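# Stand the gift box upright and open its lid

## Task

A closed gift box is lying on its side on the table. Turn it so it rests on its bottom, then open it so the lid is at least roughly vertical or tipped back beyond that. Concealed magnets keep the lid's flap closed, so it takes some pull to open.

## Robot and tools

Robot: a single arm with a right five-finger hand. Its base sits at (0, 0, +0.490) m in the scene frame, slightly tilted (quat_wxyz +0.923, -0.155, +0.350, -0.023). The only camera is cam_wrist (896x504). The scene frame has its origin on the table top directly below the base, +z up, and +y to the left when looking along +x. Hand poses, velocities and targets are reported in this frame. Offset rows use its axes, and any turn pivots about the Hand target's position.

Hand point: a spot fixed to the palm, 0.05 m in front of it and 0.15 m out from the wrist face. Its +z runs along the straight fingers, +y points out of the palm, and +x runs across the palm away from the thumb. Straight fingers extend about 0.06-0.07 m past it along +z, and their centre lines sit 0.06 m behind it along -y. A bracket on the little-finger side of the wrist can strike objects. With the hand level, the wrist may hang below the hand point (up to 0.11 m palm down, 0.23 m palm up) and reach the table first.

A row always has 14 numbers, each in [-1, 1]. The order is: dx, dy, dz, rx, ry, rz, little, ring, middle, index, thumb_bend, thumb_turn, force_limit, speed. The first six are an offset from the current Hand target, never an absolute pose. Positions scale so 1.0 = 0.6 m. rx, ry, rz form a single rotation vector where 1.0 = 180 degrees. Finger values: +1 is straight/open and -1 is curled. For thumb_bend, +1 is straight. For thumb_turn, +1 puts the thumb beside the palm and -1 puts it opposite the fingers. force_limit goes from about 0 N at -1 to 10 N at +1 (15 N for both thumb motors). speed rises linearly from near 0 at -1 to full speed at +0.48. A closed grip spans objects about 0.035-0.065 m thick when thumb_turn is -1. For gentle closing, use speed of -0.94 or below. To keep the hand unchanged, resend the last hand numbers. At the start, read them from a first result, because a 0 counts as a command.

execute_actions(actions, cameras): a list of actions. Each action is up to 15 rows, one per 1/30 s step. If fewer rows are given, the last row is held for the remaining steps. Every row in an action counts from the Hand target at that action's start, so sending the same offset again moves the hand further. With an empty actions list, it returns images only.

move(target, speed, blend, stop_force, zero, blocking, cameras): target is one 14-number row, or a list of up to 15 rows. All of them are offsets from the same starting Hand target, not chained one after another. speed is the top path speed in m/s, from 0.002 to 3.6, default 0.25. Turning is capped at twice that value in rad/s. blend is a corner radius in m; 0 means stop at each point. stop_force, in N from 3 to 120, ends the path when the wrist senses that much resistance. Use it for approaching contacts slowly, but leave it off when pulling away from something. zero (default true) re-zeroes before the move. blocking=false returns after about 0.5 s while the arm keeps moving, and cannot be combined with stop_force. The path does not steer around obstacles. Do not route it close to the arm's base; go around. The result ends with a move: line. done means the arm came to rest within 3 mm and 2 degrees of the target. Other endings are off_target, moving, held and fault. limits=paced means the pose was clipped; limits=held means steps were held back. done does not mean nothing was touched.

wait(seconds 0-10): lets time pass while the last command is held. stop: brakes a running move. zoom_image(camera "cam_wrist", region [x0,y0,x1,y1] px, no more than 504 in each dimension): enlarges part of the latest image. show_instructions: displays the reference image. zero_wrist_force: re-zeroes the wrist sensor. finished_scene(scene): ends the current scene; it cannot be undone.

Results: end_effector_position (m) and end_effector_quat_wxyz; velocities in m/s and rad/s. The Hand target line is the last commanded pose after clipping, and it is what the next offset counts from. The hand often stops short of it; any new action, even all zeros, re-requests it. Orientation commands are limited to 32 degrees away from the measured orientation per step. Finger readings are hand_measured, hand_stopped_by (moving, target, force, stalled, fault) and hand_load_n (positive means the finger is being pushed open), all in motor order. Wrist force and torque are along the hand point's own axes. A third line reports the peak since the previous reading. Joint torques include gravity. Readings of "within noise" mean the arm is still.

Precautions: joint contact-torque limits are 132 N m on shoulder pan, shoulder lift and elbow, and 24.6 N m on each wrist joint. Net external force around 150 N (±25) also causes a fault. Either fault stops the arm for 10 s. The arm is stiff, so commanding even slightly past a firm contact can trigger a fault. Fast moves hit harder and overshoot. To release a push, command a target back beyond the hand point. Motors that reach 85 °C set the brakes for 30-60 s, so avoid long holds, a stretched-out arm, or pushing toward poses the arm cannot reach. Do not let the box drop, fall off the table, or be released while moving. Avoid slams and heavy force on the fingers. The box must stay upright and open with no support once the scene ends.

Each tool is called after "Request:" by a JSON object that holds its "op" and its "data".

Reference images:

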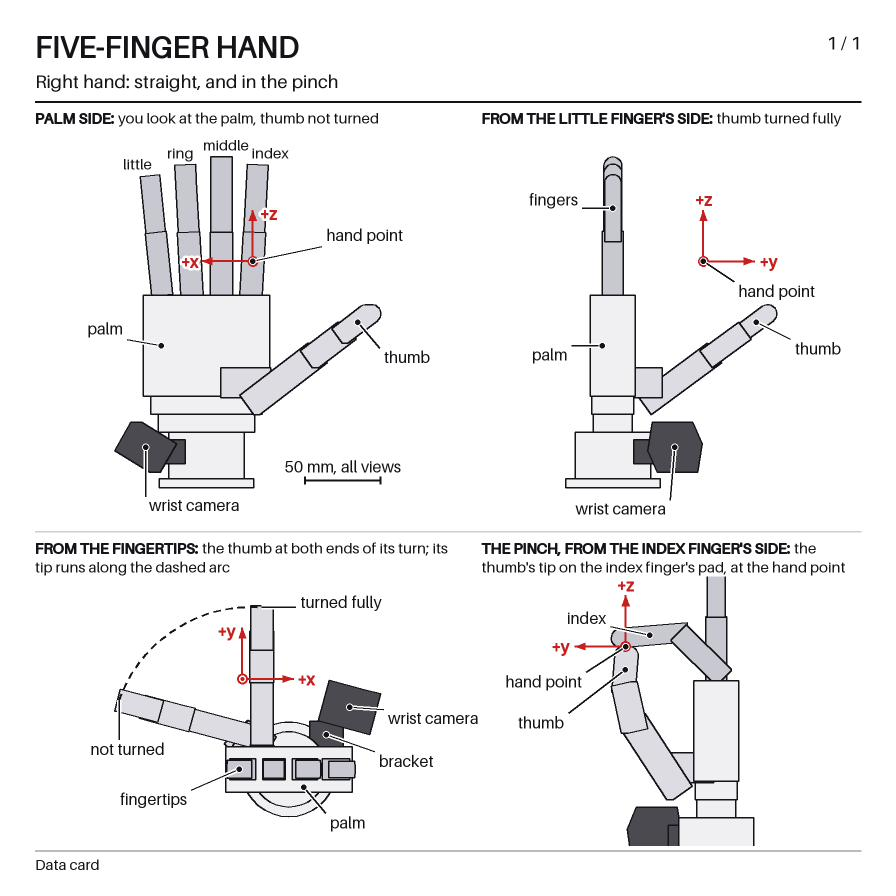

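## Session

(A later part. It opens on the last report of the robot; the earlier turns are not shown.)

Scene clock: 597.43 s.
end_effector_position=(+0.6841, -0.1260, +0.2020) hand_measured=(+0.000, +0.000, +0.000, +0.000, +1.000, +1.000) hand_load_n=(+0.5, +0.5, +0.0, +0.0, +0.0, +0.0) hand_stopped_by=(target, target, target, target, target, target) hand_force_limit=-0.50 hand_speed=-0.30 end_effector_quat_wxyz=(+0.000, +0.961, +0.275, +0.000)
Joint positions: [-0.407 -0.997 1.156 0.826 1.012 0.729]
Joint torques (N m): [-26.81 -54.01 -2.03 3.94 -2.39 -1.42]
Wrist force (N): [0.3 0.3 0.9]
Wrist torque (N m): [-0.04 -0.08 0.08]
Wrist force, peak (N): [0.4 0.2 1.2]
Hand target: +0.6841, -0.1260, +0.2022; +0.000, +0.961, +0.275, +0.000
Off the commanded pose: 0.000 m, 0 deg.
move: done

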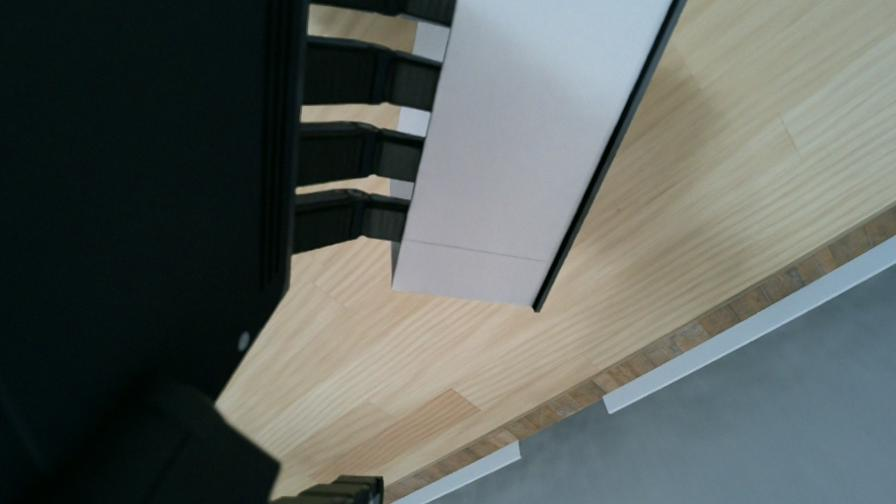

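Request:
{"op": "move", "data": {"target": [[-0.088,0.142,0,0,0,0,0.0,0.0,0.0,0.0,1,1,-0.5,-0.3],[-0.088,0.142,-0.108,0,0,0,0.0,0.0,0.0,0.0,1,1,-0.5,-0.3]], "speed": [0.06,0.04], "cameras": ["all"]}}

Request:
{"op": "move", "data": {"target": [-0.018,0.028,0,0,0,0,0.0,0.0,0.0,0.0,1,1,-0.5,-0.3], "speed": 0.04, "cameras": ["all"]}}

Scene clock: 628.17 s.
end_effector_position=(+0.6313, -0.0408, +0.1376) hand_measured=(+0.000, +0.000, +0.000, +0.000, +1.000, +1.000) hand_load_n=(+0.0, +0.0, +0.0, +0.0, +0.0, +0.0) hand_stopped_by=(target, target, target, target, target, target) hand_force_limit=-0.50 hand_speed=-0.30 end_effector_quat_wxyz=(+0.000, +0.961, +0.275, +0.000)
Joint positions: [-0.226 -1.025 1.334 0.595 1.119 0.897]
Joint torques (N m): [1.14 -32.26 -19.25 0.52 2.46 1.4]
Wrist force (N): [0.9 0.4 -0.4]
Wrist torque (N m): [0.02 -0.08 0.02]
Wrist force, peak (N): [0.4 0.7 1.0]
Hand target: +0.6313, -0.0408, +0.1374; +0.000, +0.961, +0.275, +0.000
Off the commanded pose: 0.000 m, 0 deg.
move: done

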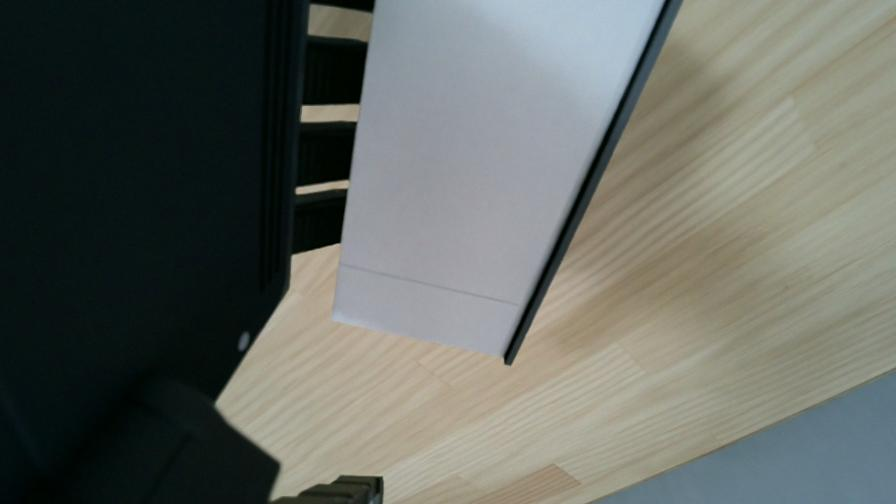

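Scene clock: 629.13 s.
end_effector_position=(+0.6206, -0.0241, +0.1374) hand_measured=(+0.000, +0.000, +0.000, +0.000, +1.000, +1.000) hand_load_n=(+0.0, +0.0, +0.0, +0.0, -0.5, +0.0) hand_stopped_by=(target, target, target, target, target, target) hand_force_limit=-0.50 hand_speed=-0.30 end_effector_quat_wxyz=(+0.000, +0.961, +0.275, -0.001)
Joint positions: [-0.198 -1.048 1.375 0.567 1.136 0.921]
Joint torques (N m): [2.76 -53 1.03 0.22 2.23 1.52]
Wrist force (N): [0.7 0.3 -0.3]
Wrist torque (N m): [0.01 -0.07 0.00]
Wrist force, peak (N): [0.8 0.6 -0.7]
Hand target: +0.6205, -0.0240, +0.1374; +0.000, +0.961, +0.275, +0.000
Off the commanded pose: 0.000 m, 0 deg.
move: done

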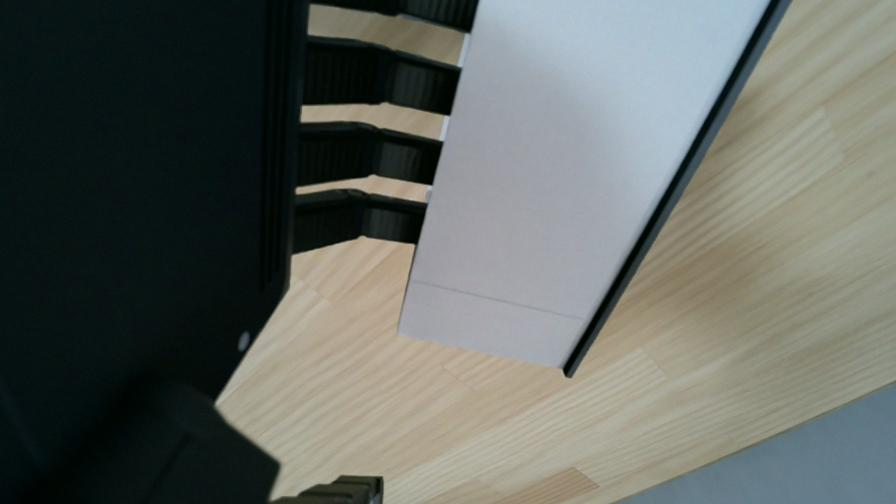

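Request:
{"op": "move", "data": {"target": [[-0.025,0.04,0,0,0,0,0.0,0.0,0.0,0.0,1,1,-0.5,-0.3],[-0.025,0.04,0.035,0,0,0,0.0,0.0,0.0,0.0,1,1,-0.5,-0.3],[-0.016,0.025,0.05,0,0,0,0.0,0.0,0.0,0.0,1,1,-0.5,-0.3]], "speed": 0.04, "cameras": ["all"]}}

Scene clock: 638.33 s.
end_effector_position=(+0.6109, -0.0088, +0.1672) hand_measured=(+0.000, +0.000, +0.000, +0.000, +1.000, +1.000) hand_load_n=(+0.0, +0.0, +1.5, +0.5, +0.0, +0.0) hand_stopped_by=(target, target, target, target, target, target) hand_force_limit=-0.50 hand_speed=-0.30 end_effector_quat_wxyz=(+0.000, +0.961, +0.275, +0.000)
Joint positions: [-0.197 -1.129 1.448 0.575 1.137 0.922]
Joint torques (N m): [-17.36 -51.8 -19.73 3.84 -2.43 -1.25]
Wrist force (N): [0.6 0.4 0.6]
Wrist torque (N m): [0.04 -0.05 0.07]
Wrist force, peak (N): [0.9 0.8 0.4]
Hand target: +0.6109, -0.0090, +0.1674; +0.000, +0.961, +0.275, +0.000
Off the commanded pose: 0.000 m, 0 deg.
move: done

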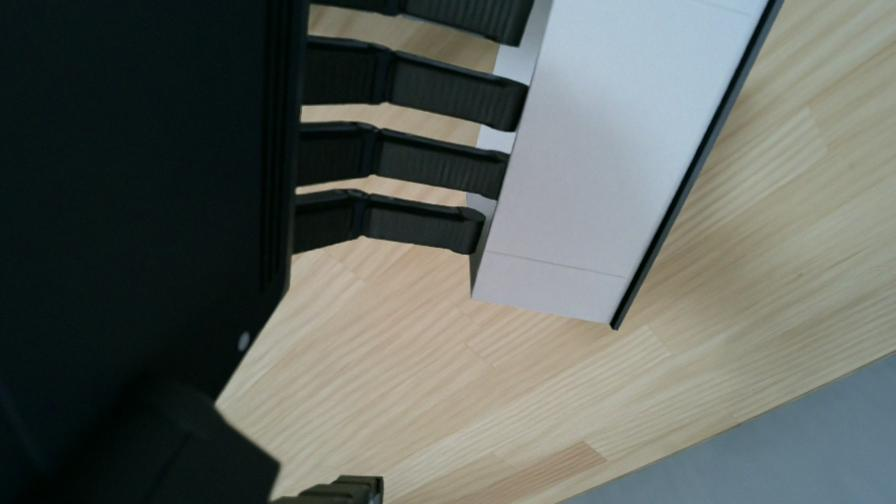

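Request:
{"op": "move", "data": {"target": [[0,0,0.02,0,0,0,0.0,0.0,0.0,0.0,1,1,-0.5,-0.3],[0.035,-0.056,0.03,0,0,0,0.0,0.0,0.0,0.0,1,1,-0.5,-0.3]], "speed": 0.05, "blend": [0.005,0], "cameras": ["all"]}}

Scene clock: 643.30 s.
end_effector_position=(+0.6318, -0.0424, +0.1853) hand_measured=(+0.000, +0.000, +0.000, +0.000, +1.000, +1.000) hand_load_n=(+0.0, +0.0, +0.0, +0.0, +0.0, +0.0) hand_stopped_by=(target, target, target, target, target, target) hand_force_limit=-0.50 hand_speed=-0.30 end_effector_quat_wxyz=(+0.000, +0.961, +0.275, +0.000)
Joint positions: [-0.271 -1.117 1.39 0.65 1.091 0.857]
Joint torques (N m): [-19.91 -30.12 -20.61 3.63 -2.12 -1.43]
Wrist force (N): [0.2 -0.1 -0.7]
Wrist torque (N m): [-0.01 0.01 0.04]
Wrist force, peak (N): [0.9 0.5 0.7]
Hand target: +0.6319, -0.0426, +0.1854; +0.000, +0.961, +0.275, +0.000
Off the commanded pose: 0.000 m, 0 deg.
move: done

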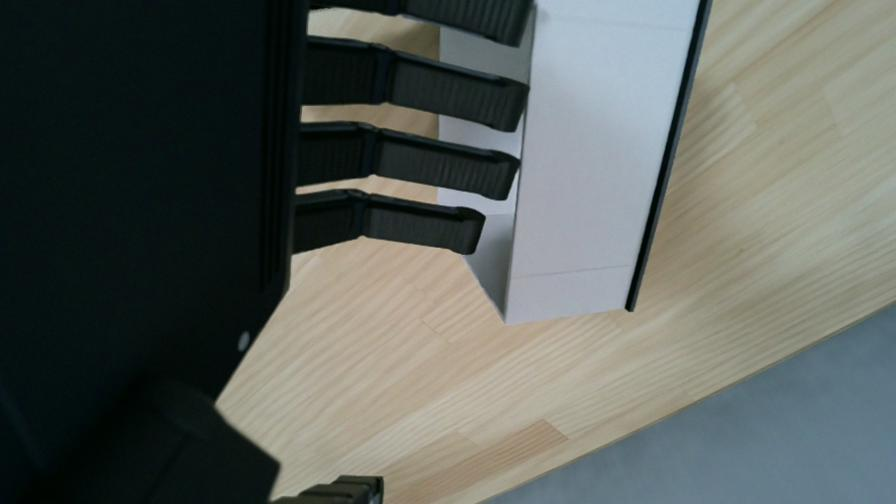

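Request:
{"op": "move", "data": {"target": [0.045,-0.07,0.005,0,0,0,0.0,0.0,0.0,0.0,1,1,-0.5,-0.3], "speed": 0.05, "cameras": ["all"]}}

Scene clock: 648.30 s.
end_effector_position=(+0.6589, -0.0844, +0.1884) hand_measured=(+0.000, +0.000, +0.000, +0.000, +1.000, +1.000) hand_load_n=(+0.0, +0.0, +0.5, +0.0, +0.0, +0.0) hand_stopped_by=(target, target, target, target, target, target) hand_force_limit=-0.50 hand_speed=-0.30 end_effector_quat_wxyz=(+0.000, +0.961, +0.275, +0.000)
Joint positions: [-0.338 -1.052 1.274 0.729 1.051 0.795]
Joint torques (N m): [-22.5 -31.14 -22.17 3.87 -2.25 -1.15]
Wrist force (N): [0.3 0.3 -0.6]
Wrist torque (N m): [0.02 0.01 0.05]
Wrist force, peak (N): [2.9 -1.4 -7.7]
Hand target: +0.6589, -0.0846, +0.1884; +0.000, +0.961, +0.275, +0.000
Off the commanded pose: 0.000 m, 0 deg.
move: done

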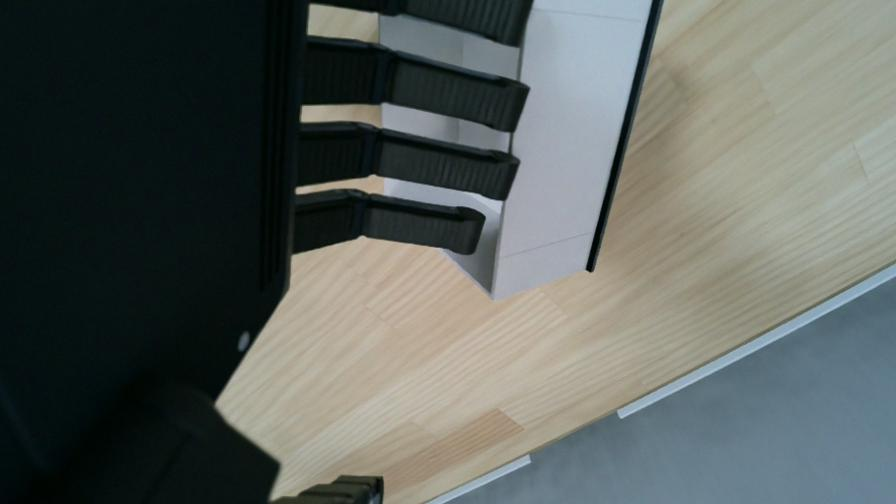

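Request:
{"op": "move", "data": {"target": [0.045,-0.07,0.01,0,0,0,0.0,0.0,0.0,0.0,1,1,-0.5,-0.3], "speed": 0.05, "cameras": ["all"]}}

Scene clock: 654.30 s.
end_effector_position=(+0.6859, -0.1265, +0.1943) hand_measured=(+0.000, +0.000, +0.000, +0.000, +1.000, +1.000) hand_load_n=(+0.0, +0.0, +0.0, +0.0, -0.5, +0.0) hand_stopped_by=(target, target, target, target, target, target) hand_force_limit=-0.50 hand_speed=-0.30 end_effector_quat_wxyz=(+0.000, +0.961, +0.275, +0.000)
Joint positions: [-0.4 -0.98 1.14 0.822 1.016 0.736]
Joint torques (N m): [-24.46 -32.26 -22.08 3.82 -2.13 -1.47]
Wrist force (N): [0.2 0.1 -0.3]
Wrist torque (N m): [-0.05 -0.01 0.06]
Wrist force, peak (N): [0.3 0.5 -1.0]
Hand target: +0.6859, -0.1266, +0.1944; +0.000, +0.961, +0.275, +0.000
Off the commanded pose: 0.000 m, 0 deg.
move: done

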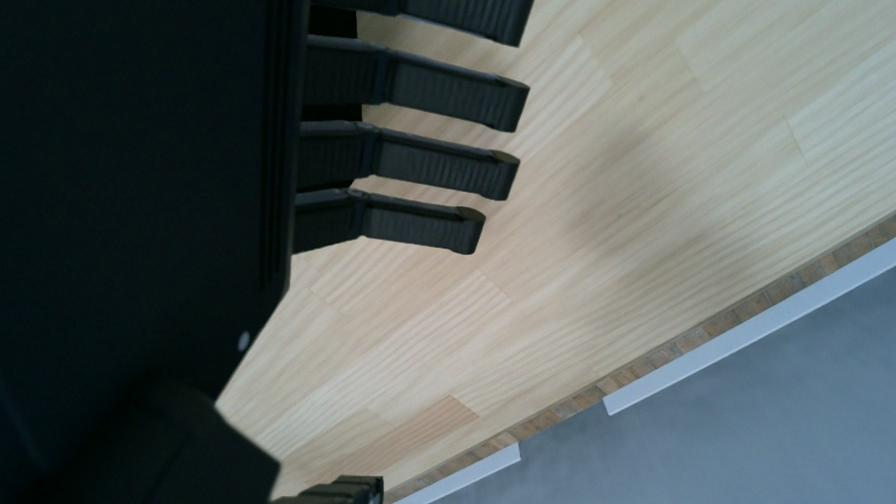

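Request:
{"op": "move", "data": {"target": [[0,0,0.36,0,0,0,1,1,1,1,1,1,0.5,0.5],[-0.18,0.3,0.36,0,0,0,1,1,1,1,1,1,0.5,0.5]], "speed": 0.25, "cameras": ["all"]}}

Scene clock: 660.27 s.
end_effector_position=(+0.5780, +0.0533, +0.4104) hand_measured=(+1.000, +1.000, +1.000, +1.000, +1.000, +1.000) hand_load_n=(+0.0, +0.0, +0.0, +0.0, -0.5, +0.0) hand_stopped_by=(target, target, target, target, target, target) hand_force_limit=0.50 hand_speed=0.50 end_effector_quat_wxyz=(+0.000, +0.961, +0.275, +0.000)
Joint positions: [-0.37 -1.656 1.659 0.964 1.033 0.765]
Joint torques (N m): [10.27 -41.67 -2.94 0.73 2.3 1.54]
Wrist force (N): [0.0 0.4 -0.5]
Wrist torque (N m): [-0.02 0.03 -0.06]
Wrist force, peak (N): [0.1 1.5 -0.7]
Hand target: +0.5779, +0.0534, +0.4104; +0.000, +0.961, +0.275, +0.000
Off the commanded pose: 0.000 m, 0 deg.
move: done

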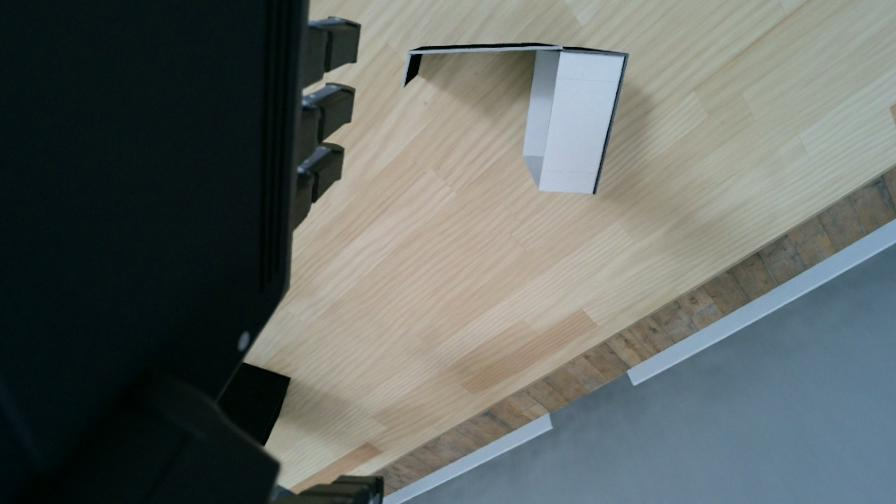

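Request:
{"op": "move", "data": {"target": [[0.042,-0.124,-0.15,-0.198,-0.1515,0.0578,1,1,1,1,1,1,0.5,0.5],[0.042,-0.124,-0.27,-0.198,-0.1515,0.0578,1,1,1,1,1,1,0.5,0.5]], "speed": 0.25, "cameras": ["all"]}}

Scene clock: 692.70 s.
end_effector_position=(+0.6031, -0.0209, +0.2485) hand_measured=(+1.000, +1.000, +1.000, +1.000, +1.000, +1.000) hand_load_n=(+0.0, +0.0, +0.0, -0.5, +0.0, +0.0) hand_stopped_by=(target, target, target, target, target, target) hand_force_limit=0.50 hand_speed=0.50 end_effector_quat_wxyz=(+0.355, +0.861, +0.338, +0.139)
Joint positions: [0.049 -1.316 1.851 -0.178 1.931 0.907]
Joint torques (N m): [11.47 -26.71 -15.28 -0.26 3.21 1.48]
Wrist force (N): [0.3 -0.9 -1.1]
Wrist torque (N m): [-0.01 0.01 -0.07]
Wrist force, peak (N): [0.5 -0.5 -2.1]
Hand target: +0.6031, -0.0210, +0.2484; +0.355, +0.861, +0.338, +0.139
Off the commanded pose: 0.000 m, 0 deg.
move: done

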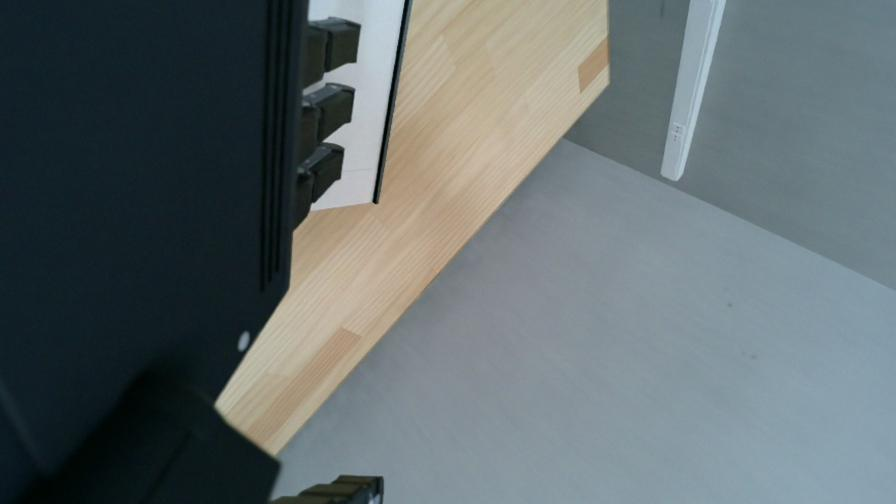

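Request:
{"op": "move", "data": {"target": [[-0.034,0.0365,0,0,0,0,1,1,1,1,1,1,0.5,0.5],[-0.034,0.0365,-0.065,0,0,0,1,1,1,1,1,1,0.5,0.5]], "speed": 0.08, "cameras": ["all"]}}

Request:
{"op": "move", "data": {"target": [[0.045,-0.049,0.02,0,0,0,1,1,1,1,1,1,0.5,0.5],[0.1,-0.107,0.03,0,0,0,1,1,1,1,1,1,0.5,0.5]], "speed": 0.05, "blend": [0.01,0], "cameras": ["all"]}}

Scene clock: 708.63 s.
end_effector_position=(+0.5827, +0.0009, +0.2095) hand_measured=(+1.000, +1.000, +1.000, +1.000, +1.000, +1.000) hand_load_n=(+0.0, +0.0, +0.0, +0.0, +0.0, +0.0) hand_stopped_by=(target, target, target, target, target, target) hand_force_limit=0.50 hand_speed=0.50 end_effector_quat_wxyz=(+0.355, +0.861, +0.338, +0.139)
Joint positions: [0.128 -1.226 1.834 -0.239 2.005 0.938]
Joint torques (N m): [13.26 -26.83 -13.91 -0.18 3.56 1.61]
Wrist force (N): [0.2 -0.6 -0.9]
Wrist torque (N m): [0.02 0.01 -0.10]
Wrist force, peak (N): [0.2 -1.3 -1.3]
Hand target: +0.5827, +0.0009, +0.2094; +0.355, +0.861, +0.338, +0.139
Off the commanded pose: 0.000 m, 0 deg.
move: done

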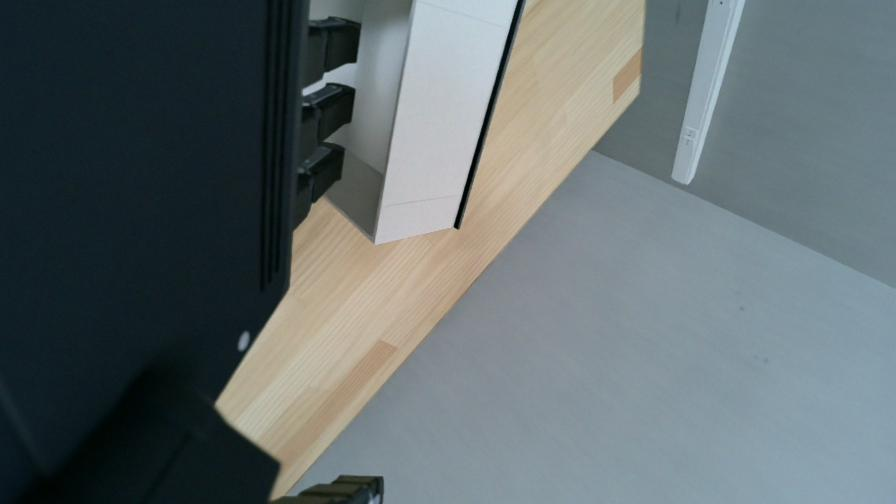

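Scene clock: 710.90 s.
end_effector_position=(+0.6426, -0.0631, +0.2273) hand_measured=(+1.000, +1.000, +1.000, +1.000, +1.000, +1.000) hand_load_n=(+0.0, +0.0, +0.0, +0.0, +0.0, +0.0) hand_stopped_by=(target, target, target, target, target, target) hand_force_limit=0.50 hand_speed=0.50 end_effector_quat_wxyz=(+0.355, +0.861, +0.338, +0.139)
Joint positions: [-0.037 -1.238 1.745 -0.16 1.851 0.876]
Joint torques (N m): [-12.54 -28.39 -16.84 2.86 -1.29 -1.12]
Wrist force (N): [0.4 -1.1 -1.4]
Wrist torque (N m): [-0.04 -0.01 -0.01]
Wrist force, peak (N): [0.3 -1.3 -1.8]
Hand target: +0.6427, -0.0633, +0.2274; +0.355, +0.861, +0.338, +0.139
Off the commanded pose: 0.000 m, 0 deg.
move: done

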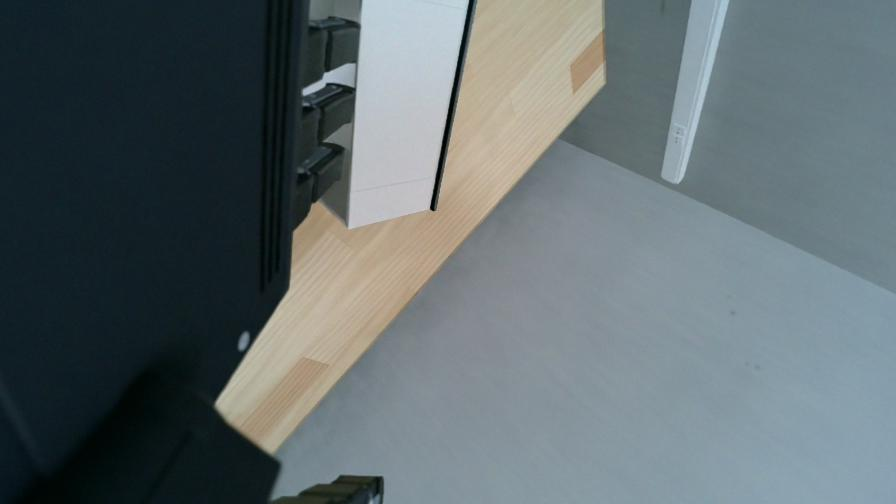

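Request:
{"op": "move", "data": {"target": [[-0.02,0.021,-0.04,0,0,0,1,1,1,1,1,1,0.5,0.5],[0.035,-0.037,-0.04,0,0,0,1,1,1,1,1,1,0.5,0.5]], "speed": 0.05, "cameras": ["all"]}}

Scene clock: 716.03 s.
end_effector_position=(+0.6636, -0.0853, +0.2034) hand_measured=(+1.000, +1.000, +1.000, +1.000, +1.000, +1.000) hand_load_n=(+0.0, +0.0, +0.0, +0.0, -0.5, +0.0) hand_stopped_by=(target, target, target, target, target, target) hand_force_limit=0.50 hand_speed=0.50 end_effector_quat_wxyz=(+0.355, +0.861, +0.338, +0.139)
Joint positions: [-0.066 -1.163 1.663 -0.155 1.823 0.866]
Joint torques (N m): [-15.09 -30.11 -18 2.89 -1.56 -1.21]
Wrist force (N): [0.7 -1.4 -1.3]
Wrist torque (N m): [-0.03 -0.06 0.04]
Wrist force, peak (N): [0.5 -1.5 -1.6]
Hand target: +0.6637, -0.0855, +0.2034; +0.355, +0.861, +0.338, +0.139
Off the commanded pose: 0.000 m, 0 deg.
move: done

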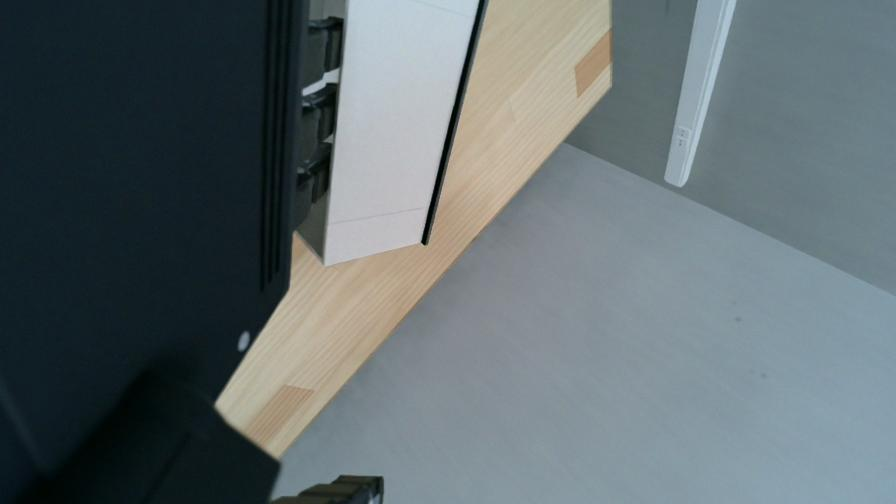

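Fingers tips now under the panel. Push forward and up.

Request:
{"op": "move", "data": {"target": [0.04,-0.044,0.045,0,0,0,1,1,1,1,1,1,0.5,0.5], "speed": 0.04, "cameras": ["all"]}}

Scene clock: 719.47 s.
end_effector_position=(+0.6876, -0.1117, +0.2302) hand_measured=(+1.000, +1.000, +1.000, +1.000, +1.000, +1.000) hand_load_n=(+0.0, +0.0, +0.0, +0.0, +0.0, +0.5) hand_stopped_by=(target, target, target, target, target, target) hand_force_limit=0.50 hand_speed=0.50 end_effector_quat_wxyz=(+0.355, +0.861, +0.338, +0.139)
Joint positions: [-0.137 -1.196 1.632 -0.097 1.756 0.842]
Joint torques (N m): [-16.67 -50.34 -17.84 2.66 -0.94 -1.36]
Wrist force (N): [0.5 -1.3 -0.7]
Wrist torque (N m): [-0.01 -0.07 0.03]
Wrist force, peak (N): [0.6 -1.6 -1.3]
Hand target: +0.6877, -0.1119, +0.2304; +0.355, +0.861, +0.338, +0.139
Off the commanded pose: 0.000 m, 0 deg.
move: done

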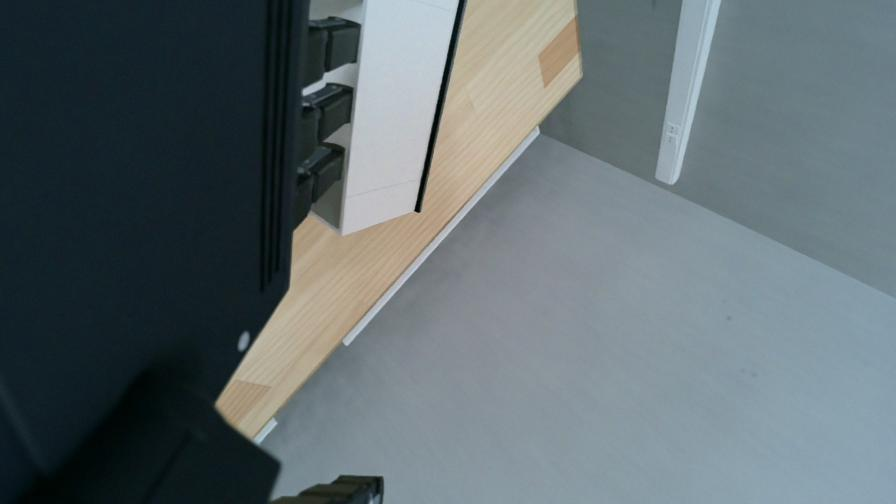

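Request:
{"op": "move", "data": {"target": [[-0.04,0.043,0.0,0,0,0,1,1,1,1,1,1,0.5,0.5],[-0.13,0.14,0.3,0.1825,0.17,0,1,1,1,1,1,1,0.5,0.5]], "speed": 0.2, "cameras": ["all"]}}

Scene clock: 738.10 s.
end_effector_position=(+0.6098, -0.0279, +0.4103) hand_measured=(+1.000, +1.000, +1.000, +1.000, +1.000, +1.000) hand_load_n=(+0.0, +0.0, +0.0, +0.0, +0.0, +0.0) hand_stopped_by=(target, target, target, target, target, target) hand_force_limit=0.50 hand_speed=0.50 end_effector_quat_wxyz=(+0.000, +0.931, +0.366, -0.001)
Joint positions: [-0.575 -1.56 1.619 1.029 0.927 0.361]
Joint torques (N m): [-16 -17.15 -23.83 3.76 -2.29 -1.29]
Wrist force (N): [0.2 0.3 -0.3]
Wrist torque (N m): [-0.01 0.03 0.06]
Wrist force, peak (N): [0.3 -1.1 -1.5]
Hand target: +0.6097, -0.0279, +0.4104; -0.001, +0.931, +0.366, -0.001
Off the commanded pose: 0.000 m, 0 deg.
move: done

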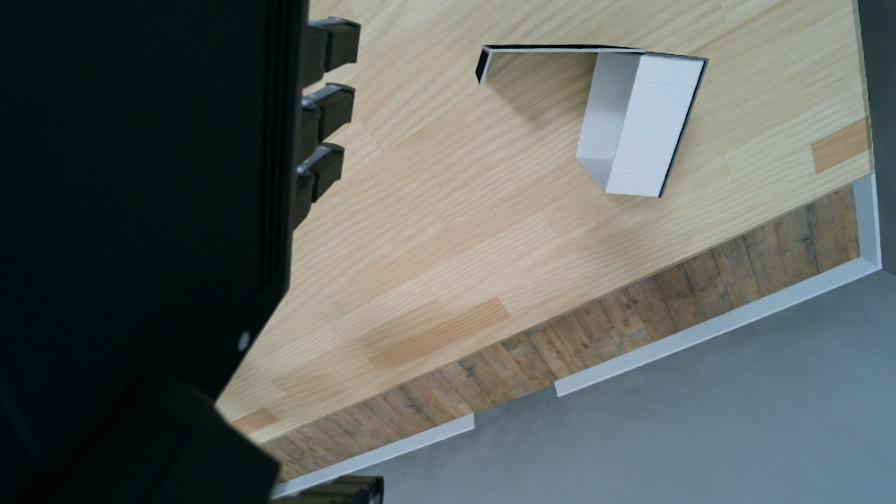

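Request:
{"op": "move", "data": {"target": [[0.114,-0.142,-0.1,0,0,0.05,1,1,1,1,1,1,0.5,0.5],[0.114,-0.142,-0.454,0,0,0.05,1,1,1,1,1,1,0.5,0.5]], "speed": 0.15, "cameras": ["all"]}}

Scene clock: 766.60 s.
end_effector_position=(+0.6781, -0.1130, +0.1381) hand_measured=(+1.000, +1.000, +1.000, +1.000, +1.000, +1.000) hand_load_n=(+0.0, +0.0, +0.0, +0.0, +0.0, +0.0) hand_stopped_by=(target, target, target, target, target, target) hand_force_limit=0.50 hand_speed=0.50 end_effector_quat_wxyz=(+0.000, +0.899, +0.438, -0.001)
Joint positions: [-0.347 -0.931 1.204 0.685 1.047 0.437]
Joint torques (N m): [-3.2 -30.76 -19.22 0.37 2.29 1.27]
Wrist force (N): [0.6 0.3 -0.5]
Wrist torque (N m): [-0.01 -0.05 -0.02]
Wrist force, peak (N): [0.2 0.4 -1.0]
Hand target: +0.6781, -0.1131, +0.1380; +0.000, +0.899, +0.438, -0.001
Off the commanded pose: 0.000 m, 0 deg.
move: done

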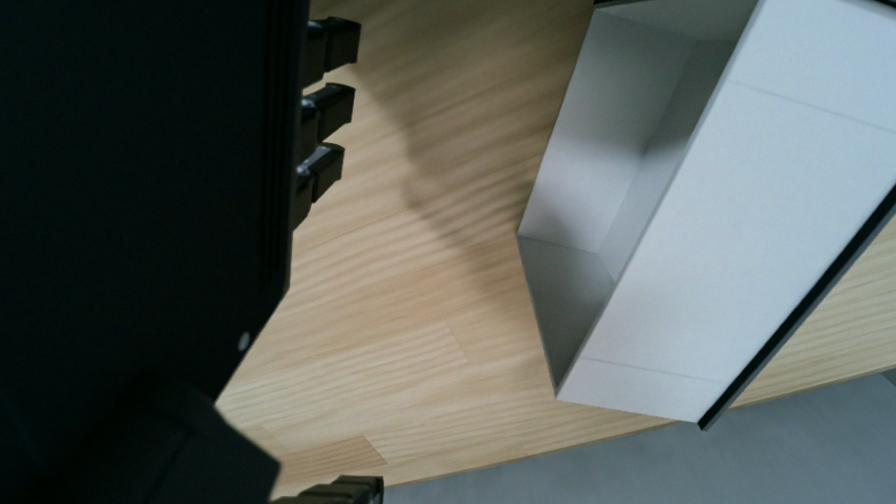

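Request:
{"op": "move", "data": {"target": [[0.069,-0.082,0,0,0,0,1,1,1,1,1,1,0.5,0.5],[0.069,-0.082,0.0015,0,0,0,0,0,0,0,1,1,-0.5,-0.3]], "speed": 0.06, "cameras": ["all"]}}

Request:
{"op": "move", "data": {"target": [[0,0,0.08,0,0,0,0,0,0,0,1,1,-0.5,-0.3],[-0.144,0.113,0.08,0,0,0,0,0,0,0,1,1,-0.5,-0.3],[-0.144,0.113,0.0,0,0,0,0,0,0,0,1,1,-0.5,-0.3]], "speed": 0.06, "cameras": ["all"]}}

Scene clock: 777.80 s.
end_effector_position=(+0.7195, -0.1623, +0.1389) hand_measured=(+0.000, +0.000, +0.000, +0.000, +1.000, +1.000) hand_load_n=(+0.0, +0.0, +0.0, +0.0, -0.5, +0.0) hand_stopped_by=(target, target, target, target, target, target) hand_force_limit=-0.50 hand_speed=-0.30 end_effector_quat_wxyz=(+0.000, +0.899, +0.438, -0.001)
Joint positions: [-0.404 -0.814 0.972 0.828 1.015 0.383]
Joint torques (N m): [-28.14 -54.04 -16.16 3.42 -1.46 -1.21]
Wrist force (N): [0.5 0.6 -0.4]
Wrist torque (N m): [0.04 -0.03 0.11]
Wrist force, peak (N): [0.1 1.0 -0.4]
Hand target: +0.7195, -0.1623, +0.1389; +0.000, +0.899, +0.438, -0.001
Off the commanded pose: 0.000 m, 0 deg.
move: done

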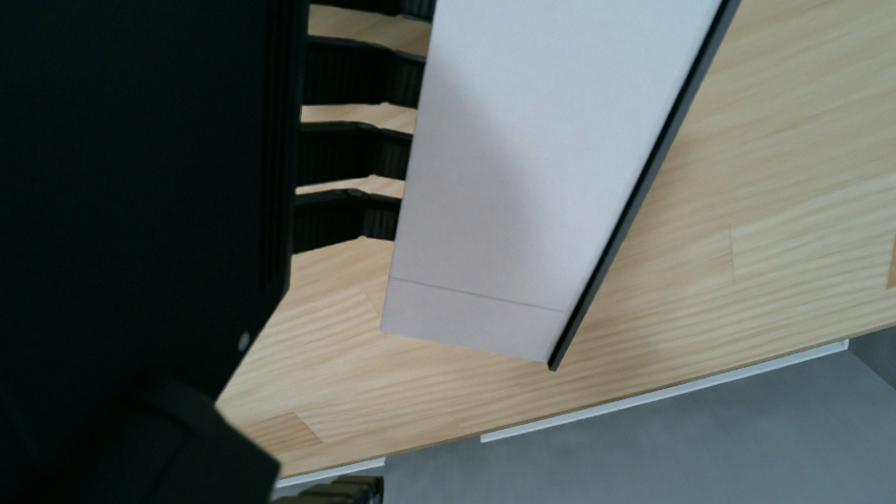

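Scene clock: 782.53 s.
end_effector_position=(+0.6331, -0.0945, +0.1390) hand_measured=(+0.000, +0.000, +0.000, +0.000, +1.000, +1.000) hand_load_n=(+0.0, +0.0, +0.5, +0.0, -0.5, +0.0) hand_stopped_by=(target, target, target, target, target, target) hand_force_limit=-0.50 hand_speed=-0.30 end_effector_quat_wxyz=(+0.000, +0.899, +0.438, -0.001)
Joint positions: [-0.334 -1.006 1.391 0.567 1.054 0.449]
Joint torques (N m): [-2.76 -29.71 -17.88 0.47 2.37 1.27]
Wrist force (N): [0.2 0.3 -0.7]
Wrist torque (N m): [0.01 0.02 -0.06]
Wrist force, peak (N): [0.1 0.5 1.0]
Hand target: +0.6331, -0.0945, +0.1389; +0.000, +0.899, +0.438, -0.001
Off the commanded pose: 0.000 m, 0 deg.
move: done

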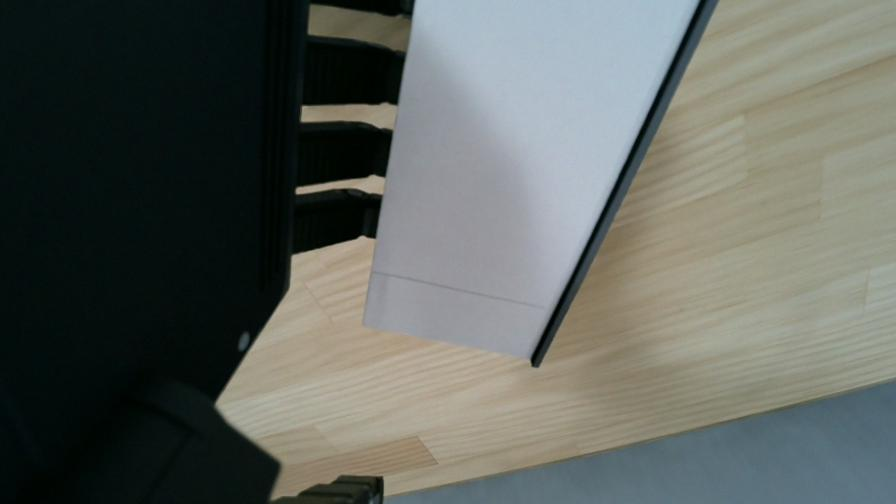

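Request:
{"op": "move", "data": {"target": [[-0.0485,0.038,0,0,0,0,0,0,0,0,1,1,-0.5,-0.3],[-0.0485,0.038,0.034,0,0,0,0,0,0,0,1,1,-0.5,-0.3],[-0.035,0.027,0.045,0,0,0,0,0,0,0,1,1,-0.5,-0.3]], "speed": 0.05, "cameras": ["all"]}}

Request:
{"op": "move", "data": {"target": [0.03,-0.0235,0,0,0,0,0,0,0,0,1,1,-0.5,-0.3], "speed": 0.04, "cameras": ["all"]}}

Scene clock: 791.20 s.
end_effector_position=(+0.6121, -0.0782, +0.1658) hand_measured=(+0.000, +0.000, +0.000, +0.000, +1.000, +1.000) hand_load_n=(+0.0, +1.5, +0.5, +0.5, +0.0, +0.0) hand_stopped_by=(target, target, target, target, target, target) hand_force_limit=-0.50 hand_speed=-0.30 end_effector_quat_wxyz=(+0.000, +0.899, +0.438, -0.001) end_effector_velocity=(+0.000, -0.001, +0.001) end_effector_angular_velocity=(+0.001, +0.002, -0.001)
Joint positions: [-0.341 -1.096 1.508 0.543 1.05 0.442]
Joint velocities: [-0.002 0 -0.002 0.005 -0.001 -0.002]
Joint torques (N m): [-21.16 -27.56 -17.76 3.78 -2.57 -1.18]
Wrist force (N): [0.5 0.2 0.0]
Wrist torque (N m): [0.01 -0.04 0.02]
Wrist force, peak (N): [0.5 0.9 -0.8]
Hand target: +0.6121, -0.0783, +0.1659; +0.000, +0.899, +0.438, -0.001
Off the commanded pose: 0.000 m, 0 deg.
move: done

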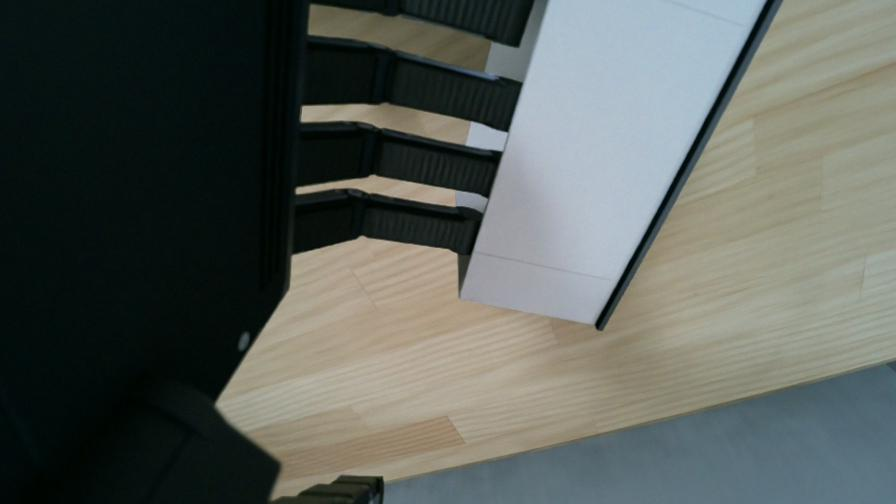

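Scene clock: 792.30 s.
end_effector_position=(+0.6300, -0.0923, +0.1659) hand_measured=(+0.000, +0.000, +0.000, +0.000, +1.000, +1.000) hand_load_n=(+0.5, +0.5, +0.5, +0.0, +0.0, +0.0) hand_stopped_by=(target, target, target, target, target, target) hand_force_limit=-0.50 hand_speed=-0.30 end_effector_quat_wxyz=(+0.000, +0.899, +0.438, -0.001)
Joint positions: [-0.359 -1.064 1.437 0.59 1.04 0.426]
Joint torques (N m): [-22.81 -28.59 -20.38 3.66 -2.31 -0.93]
Wrist force (N): [0.4 0.0 0.0]
Wrist torque (N m): [-0.01 -0.04 0.01]
Wrist force, peak (N): [0.5 -0.2 -0.4]
Hand target: +0.6301, -0.0924, +0.1659; +0.000, +0.899, +0.438, -0.001
Off the commanded pose: 0.000 m, 0 deg.
move: done

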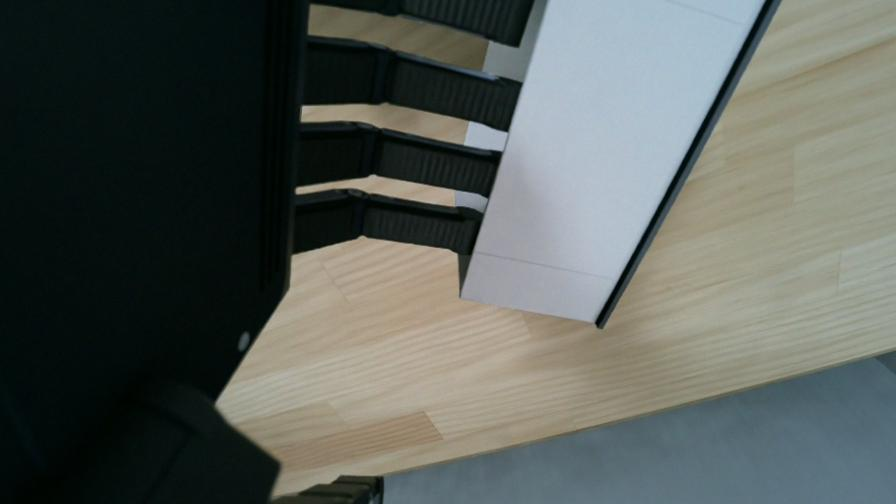

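Request:
{"op": "move", "data": {"target": [[0,0,0.03,0,0,0,0,0,0,0,1,1,-0.5,-0.3],[-0.21,0.165,0.03,0,0,0,0,0,0,0,1,1,-0.5,-0.3]], "speed": 0.06, "cameras": ["all"]}}

Scene clock: 814.40 s.
end_effector_position=(+0.5043, +0.0065, +0.1839) hand_measured=(+0.000, +0.000, +0.000, +0.000, +1.000, +1.000) hand_load_n=(+0.0, +0.0, +0.0, +0.0, -0.5, +0.0) hand_stopped_by=(target, target, target, target, target, target) hand_force_limit=-0.50 hand_speed=-0.30 end_effector_quat_wxyz=(+0.000, +0.899, +0.438, -0.001)
Joint positions: [-0.223 -1.293 1.884 0.314 1.121 0.55]
Joint torques (N m): [6.4 -45.26 6.03 0.69 2.55 1.66]
Wrist force (N): [0.1 0.6 -0.5]
Wrist torque (N m): [0.07 0.04 -0.06]
Wrist force, peak (N): [0.2 0.2 -1.3]
Hand target: +0.5041, +0.0066, +0.1839; +0.000, +0.899, +0.438, -0.001
Off the commanded pose: 0.000 m, 0 deg.
move: done

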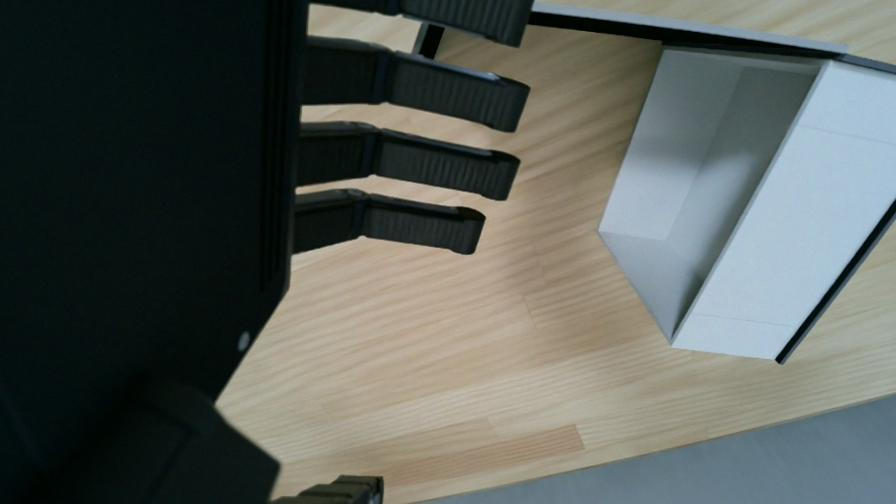

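Request:
{"op": "move", "data": {"target": [[0,0,-0.075,0,0,0,0,0,0,0,1,1,-0.5,-0.3],[0.1255,-0.124,-0.075,0,0,0,0,0,0,0,1,1,-0.5,-0.3],[0.1255,-0.124,-0.035,0,0,0,0,0,0,0,1,1,-0.5,-0.3]], "speed": [0.1,0.08,0.03], "cameras": ["all"]}}

Scene clock: 846.20 s.
end_effector_position=(+0.5014, +0.0079, +0.1688) hand_measured=(-0.198, -0.208, +0.000, +0.000, +1.000, +1.000) hand_load_n=(+0.0, +0.0, +0.0, +0.0, +0.0, +0.0) hand_stopped_by=(target, target, target, target, target, target) hand_force_limit=-0.50 hand_speed=-0.30 end_effector_quat_wxyz=(-0.004, +0.900, +0.437, -0.005)
Joint positions: [-0.204 -1.257 1.868 0.297 1.131 0.565]
Joint torques (N m): [-4.1 -33.39 -3.31 2.15 -0.11 0.02]
Wrist force (N): [0.4 0.3 -1.6]
Wrist torque (N m): [0.06 0.05 0.03]
Wrist force, peak (N): [-1.3 -24.5 -110.1]
Hand target: +0.5014, +0.0079, +0.1688; -0.004, +0.900, +0.437, -0.005 (not the last commanded pose)
Off the commanded pose: 0.109 m, 1 deg.
FORCE FAULT: contact force on the arm reached its limit, and the arm stopped for 10 seconds. The contact can be on any part of the arm, not only on its tool. That time counts as 20 of the actions that you can send in this scene. The arm's remaining commands of this call were not run. During the stop the arm's controller moved it back a little. The arm's target is now where it stood when the stop ended, not its last command. The arm accepts commands again.
move: fault; path passed 0 of 3 targets

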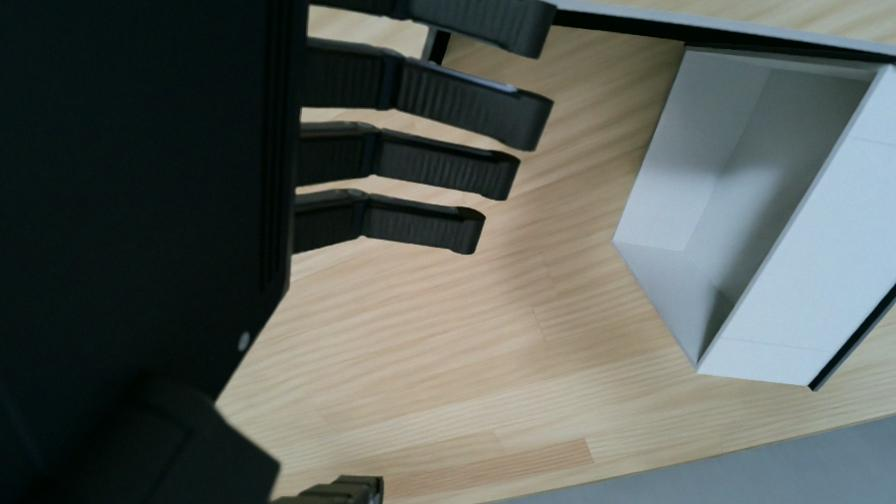

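Request:
{"op": "move", "data": {"target": [[0,0,0.05,0.003,0.003,0,0,0,0,0,1,1,-0.5,-0.3],[0.041,-0.077,0.05,0.003,0.003,0,0,0,0,0,1,1,-0.5,-0.3]], "speed": 0.1}}

Request:
{"op": "move", "data": {"target": [0,0,-0.1,0,0,0,0,0,0,0,1,1,-0.5,-0.3], "speed": 0.05, "stop_force": 5, "cameras": ["all"]}}

Scene clock: 856.17 s.
end_effector_position=(+0.5259, -0.0381, +0.1988) hand_measured=(-0.198, -0.208, +0.000, +0.000, +1.000, +1.000) hand_load_n=(+0.0, +0.0, +0.0, +0.0, +0.0, +0.0) hand_stopped_by=(target, target, target, target, target, target) hand_force_limit=-0.50 hand_speed=-0.30 end_effector_quat_wxyz=(-0.010, +0.900, +0.437, -0.007)
Joint positions: [-0.344 -1.267 1.82 0.428 1.041 0.43]
Joint torques (N m): [-17.24 -22.82 -15.28 3.57 -2.29 -1.31]
Wrist force (N): [0.2 0.2 -0.7]
Wrist torque (N m): [-0.02 0.03 0.00]
Wrist force, peak (N): [0.7 0.2 -1.8]
Hand target: +0.5260, -0.0383, +0.1988; -0.010, +0.900, +0.437, -0.007
Off the commanded pose: 0.000 m, 0 deg.
move: done

Scene clock: 858.53 s.
end_effector_position=(+0.5260, -0.0383, +0.1388) hand_measured=(-0.198, -0.208, +0.000, +0.000, +1.000, +1.000) hand_load_n=(+0.0, +0.0, +0.0, +0.0, +0.0, +0.0) hand_stopped_by=(target, target, target, target, target, target) hand_force_limit=-0.50 hand_speed=-0.30 end_effector_quat_wxyz=(-0.010, +0.900, +0.437, -0.007)
Joint positions: [-0.272 -1.136 1.748 0.335 1.082 0.498]
Joint torques (N m): [3.06 -24.46 -14.03 0.72 2.22 1.34]
Wrist force (N): [0.1 0.3 -0.9]
Wrist torque (N m): [0.05 0.09 -0.07]
Wrist force, peak (N): [0.4 0.2 -1.2]
Hand target: +0.5260, -0.0383, +0.1388; -0.010, +0.900, +0.437, -0.007
Off the commanded pose: 0.000 m, 0 deg.
move: done

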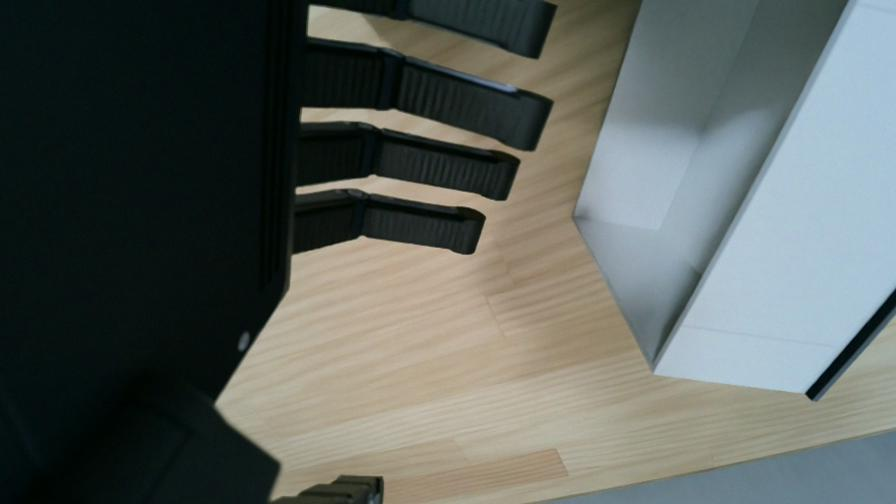

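Request:
{"op": "move", "data": {"target": [[0.088,-0.069,0,0,0,0,0,0,0,0,1,1,-0.5,-0.3],[0.088,-0.069,0.03,0,0,0,0,0,0,0,1,1,-0.5,-0.3]], "speed": 0.05, "cameras": ["all"]}}

Scene clock: 869.87 s.
end_effector_position=(+0.5788, -0.0797, +0.1566) hand_measured=(-0.198, -0.206, +0.000, +0.000, +1.000, +1.000) hand_load_n=(+0.0, +2.0, +0.0, +0.0, +0.0, +0.0) hand_stopped_by=(target, target, target, target, target, target) hand_force_limit=-0.50 hand_speed=-0.30 end_effector_quat_wxyz=(-0.010, +0.900, +0.437, -0.007)
Joint positions: [-0.353 -1.098 1.59 0.492 1.036 0.422]
Joint torques (N m): [-22.37 -49.71 4 4 -2.32 -1.18]
Wrist force (N): [0.4 0.1 0.0]
Wrist torque (N m): [0.00 -0.04 0.04]
Wrist force, peak (N): [0.2 0.1 -1.3]
Hand target: +0.5788, -0.0797, +0.1568; -0.010, +0.900, +0.437, -0.007
Off the commanded pose: 0.000 m, 0 deg.
move: done

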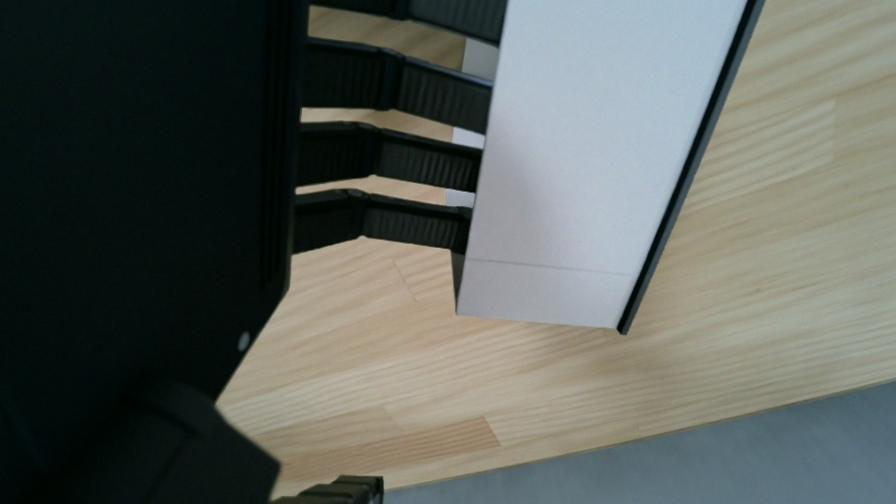

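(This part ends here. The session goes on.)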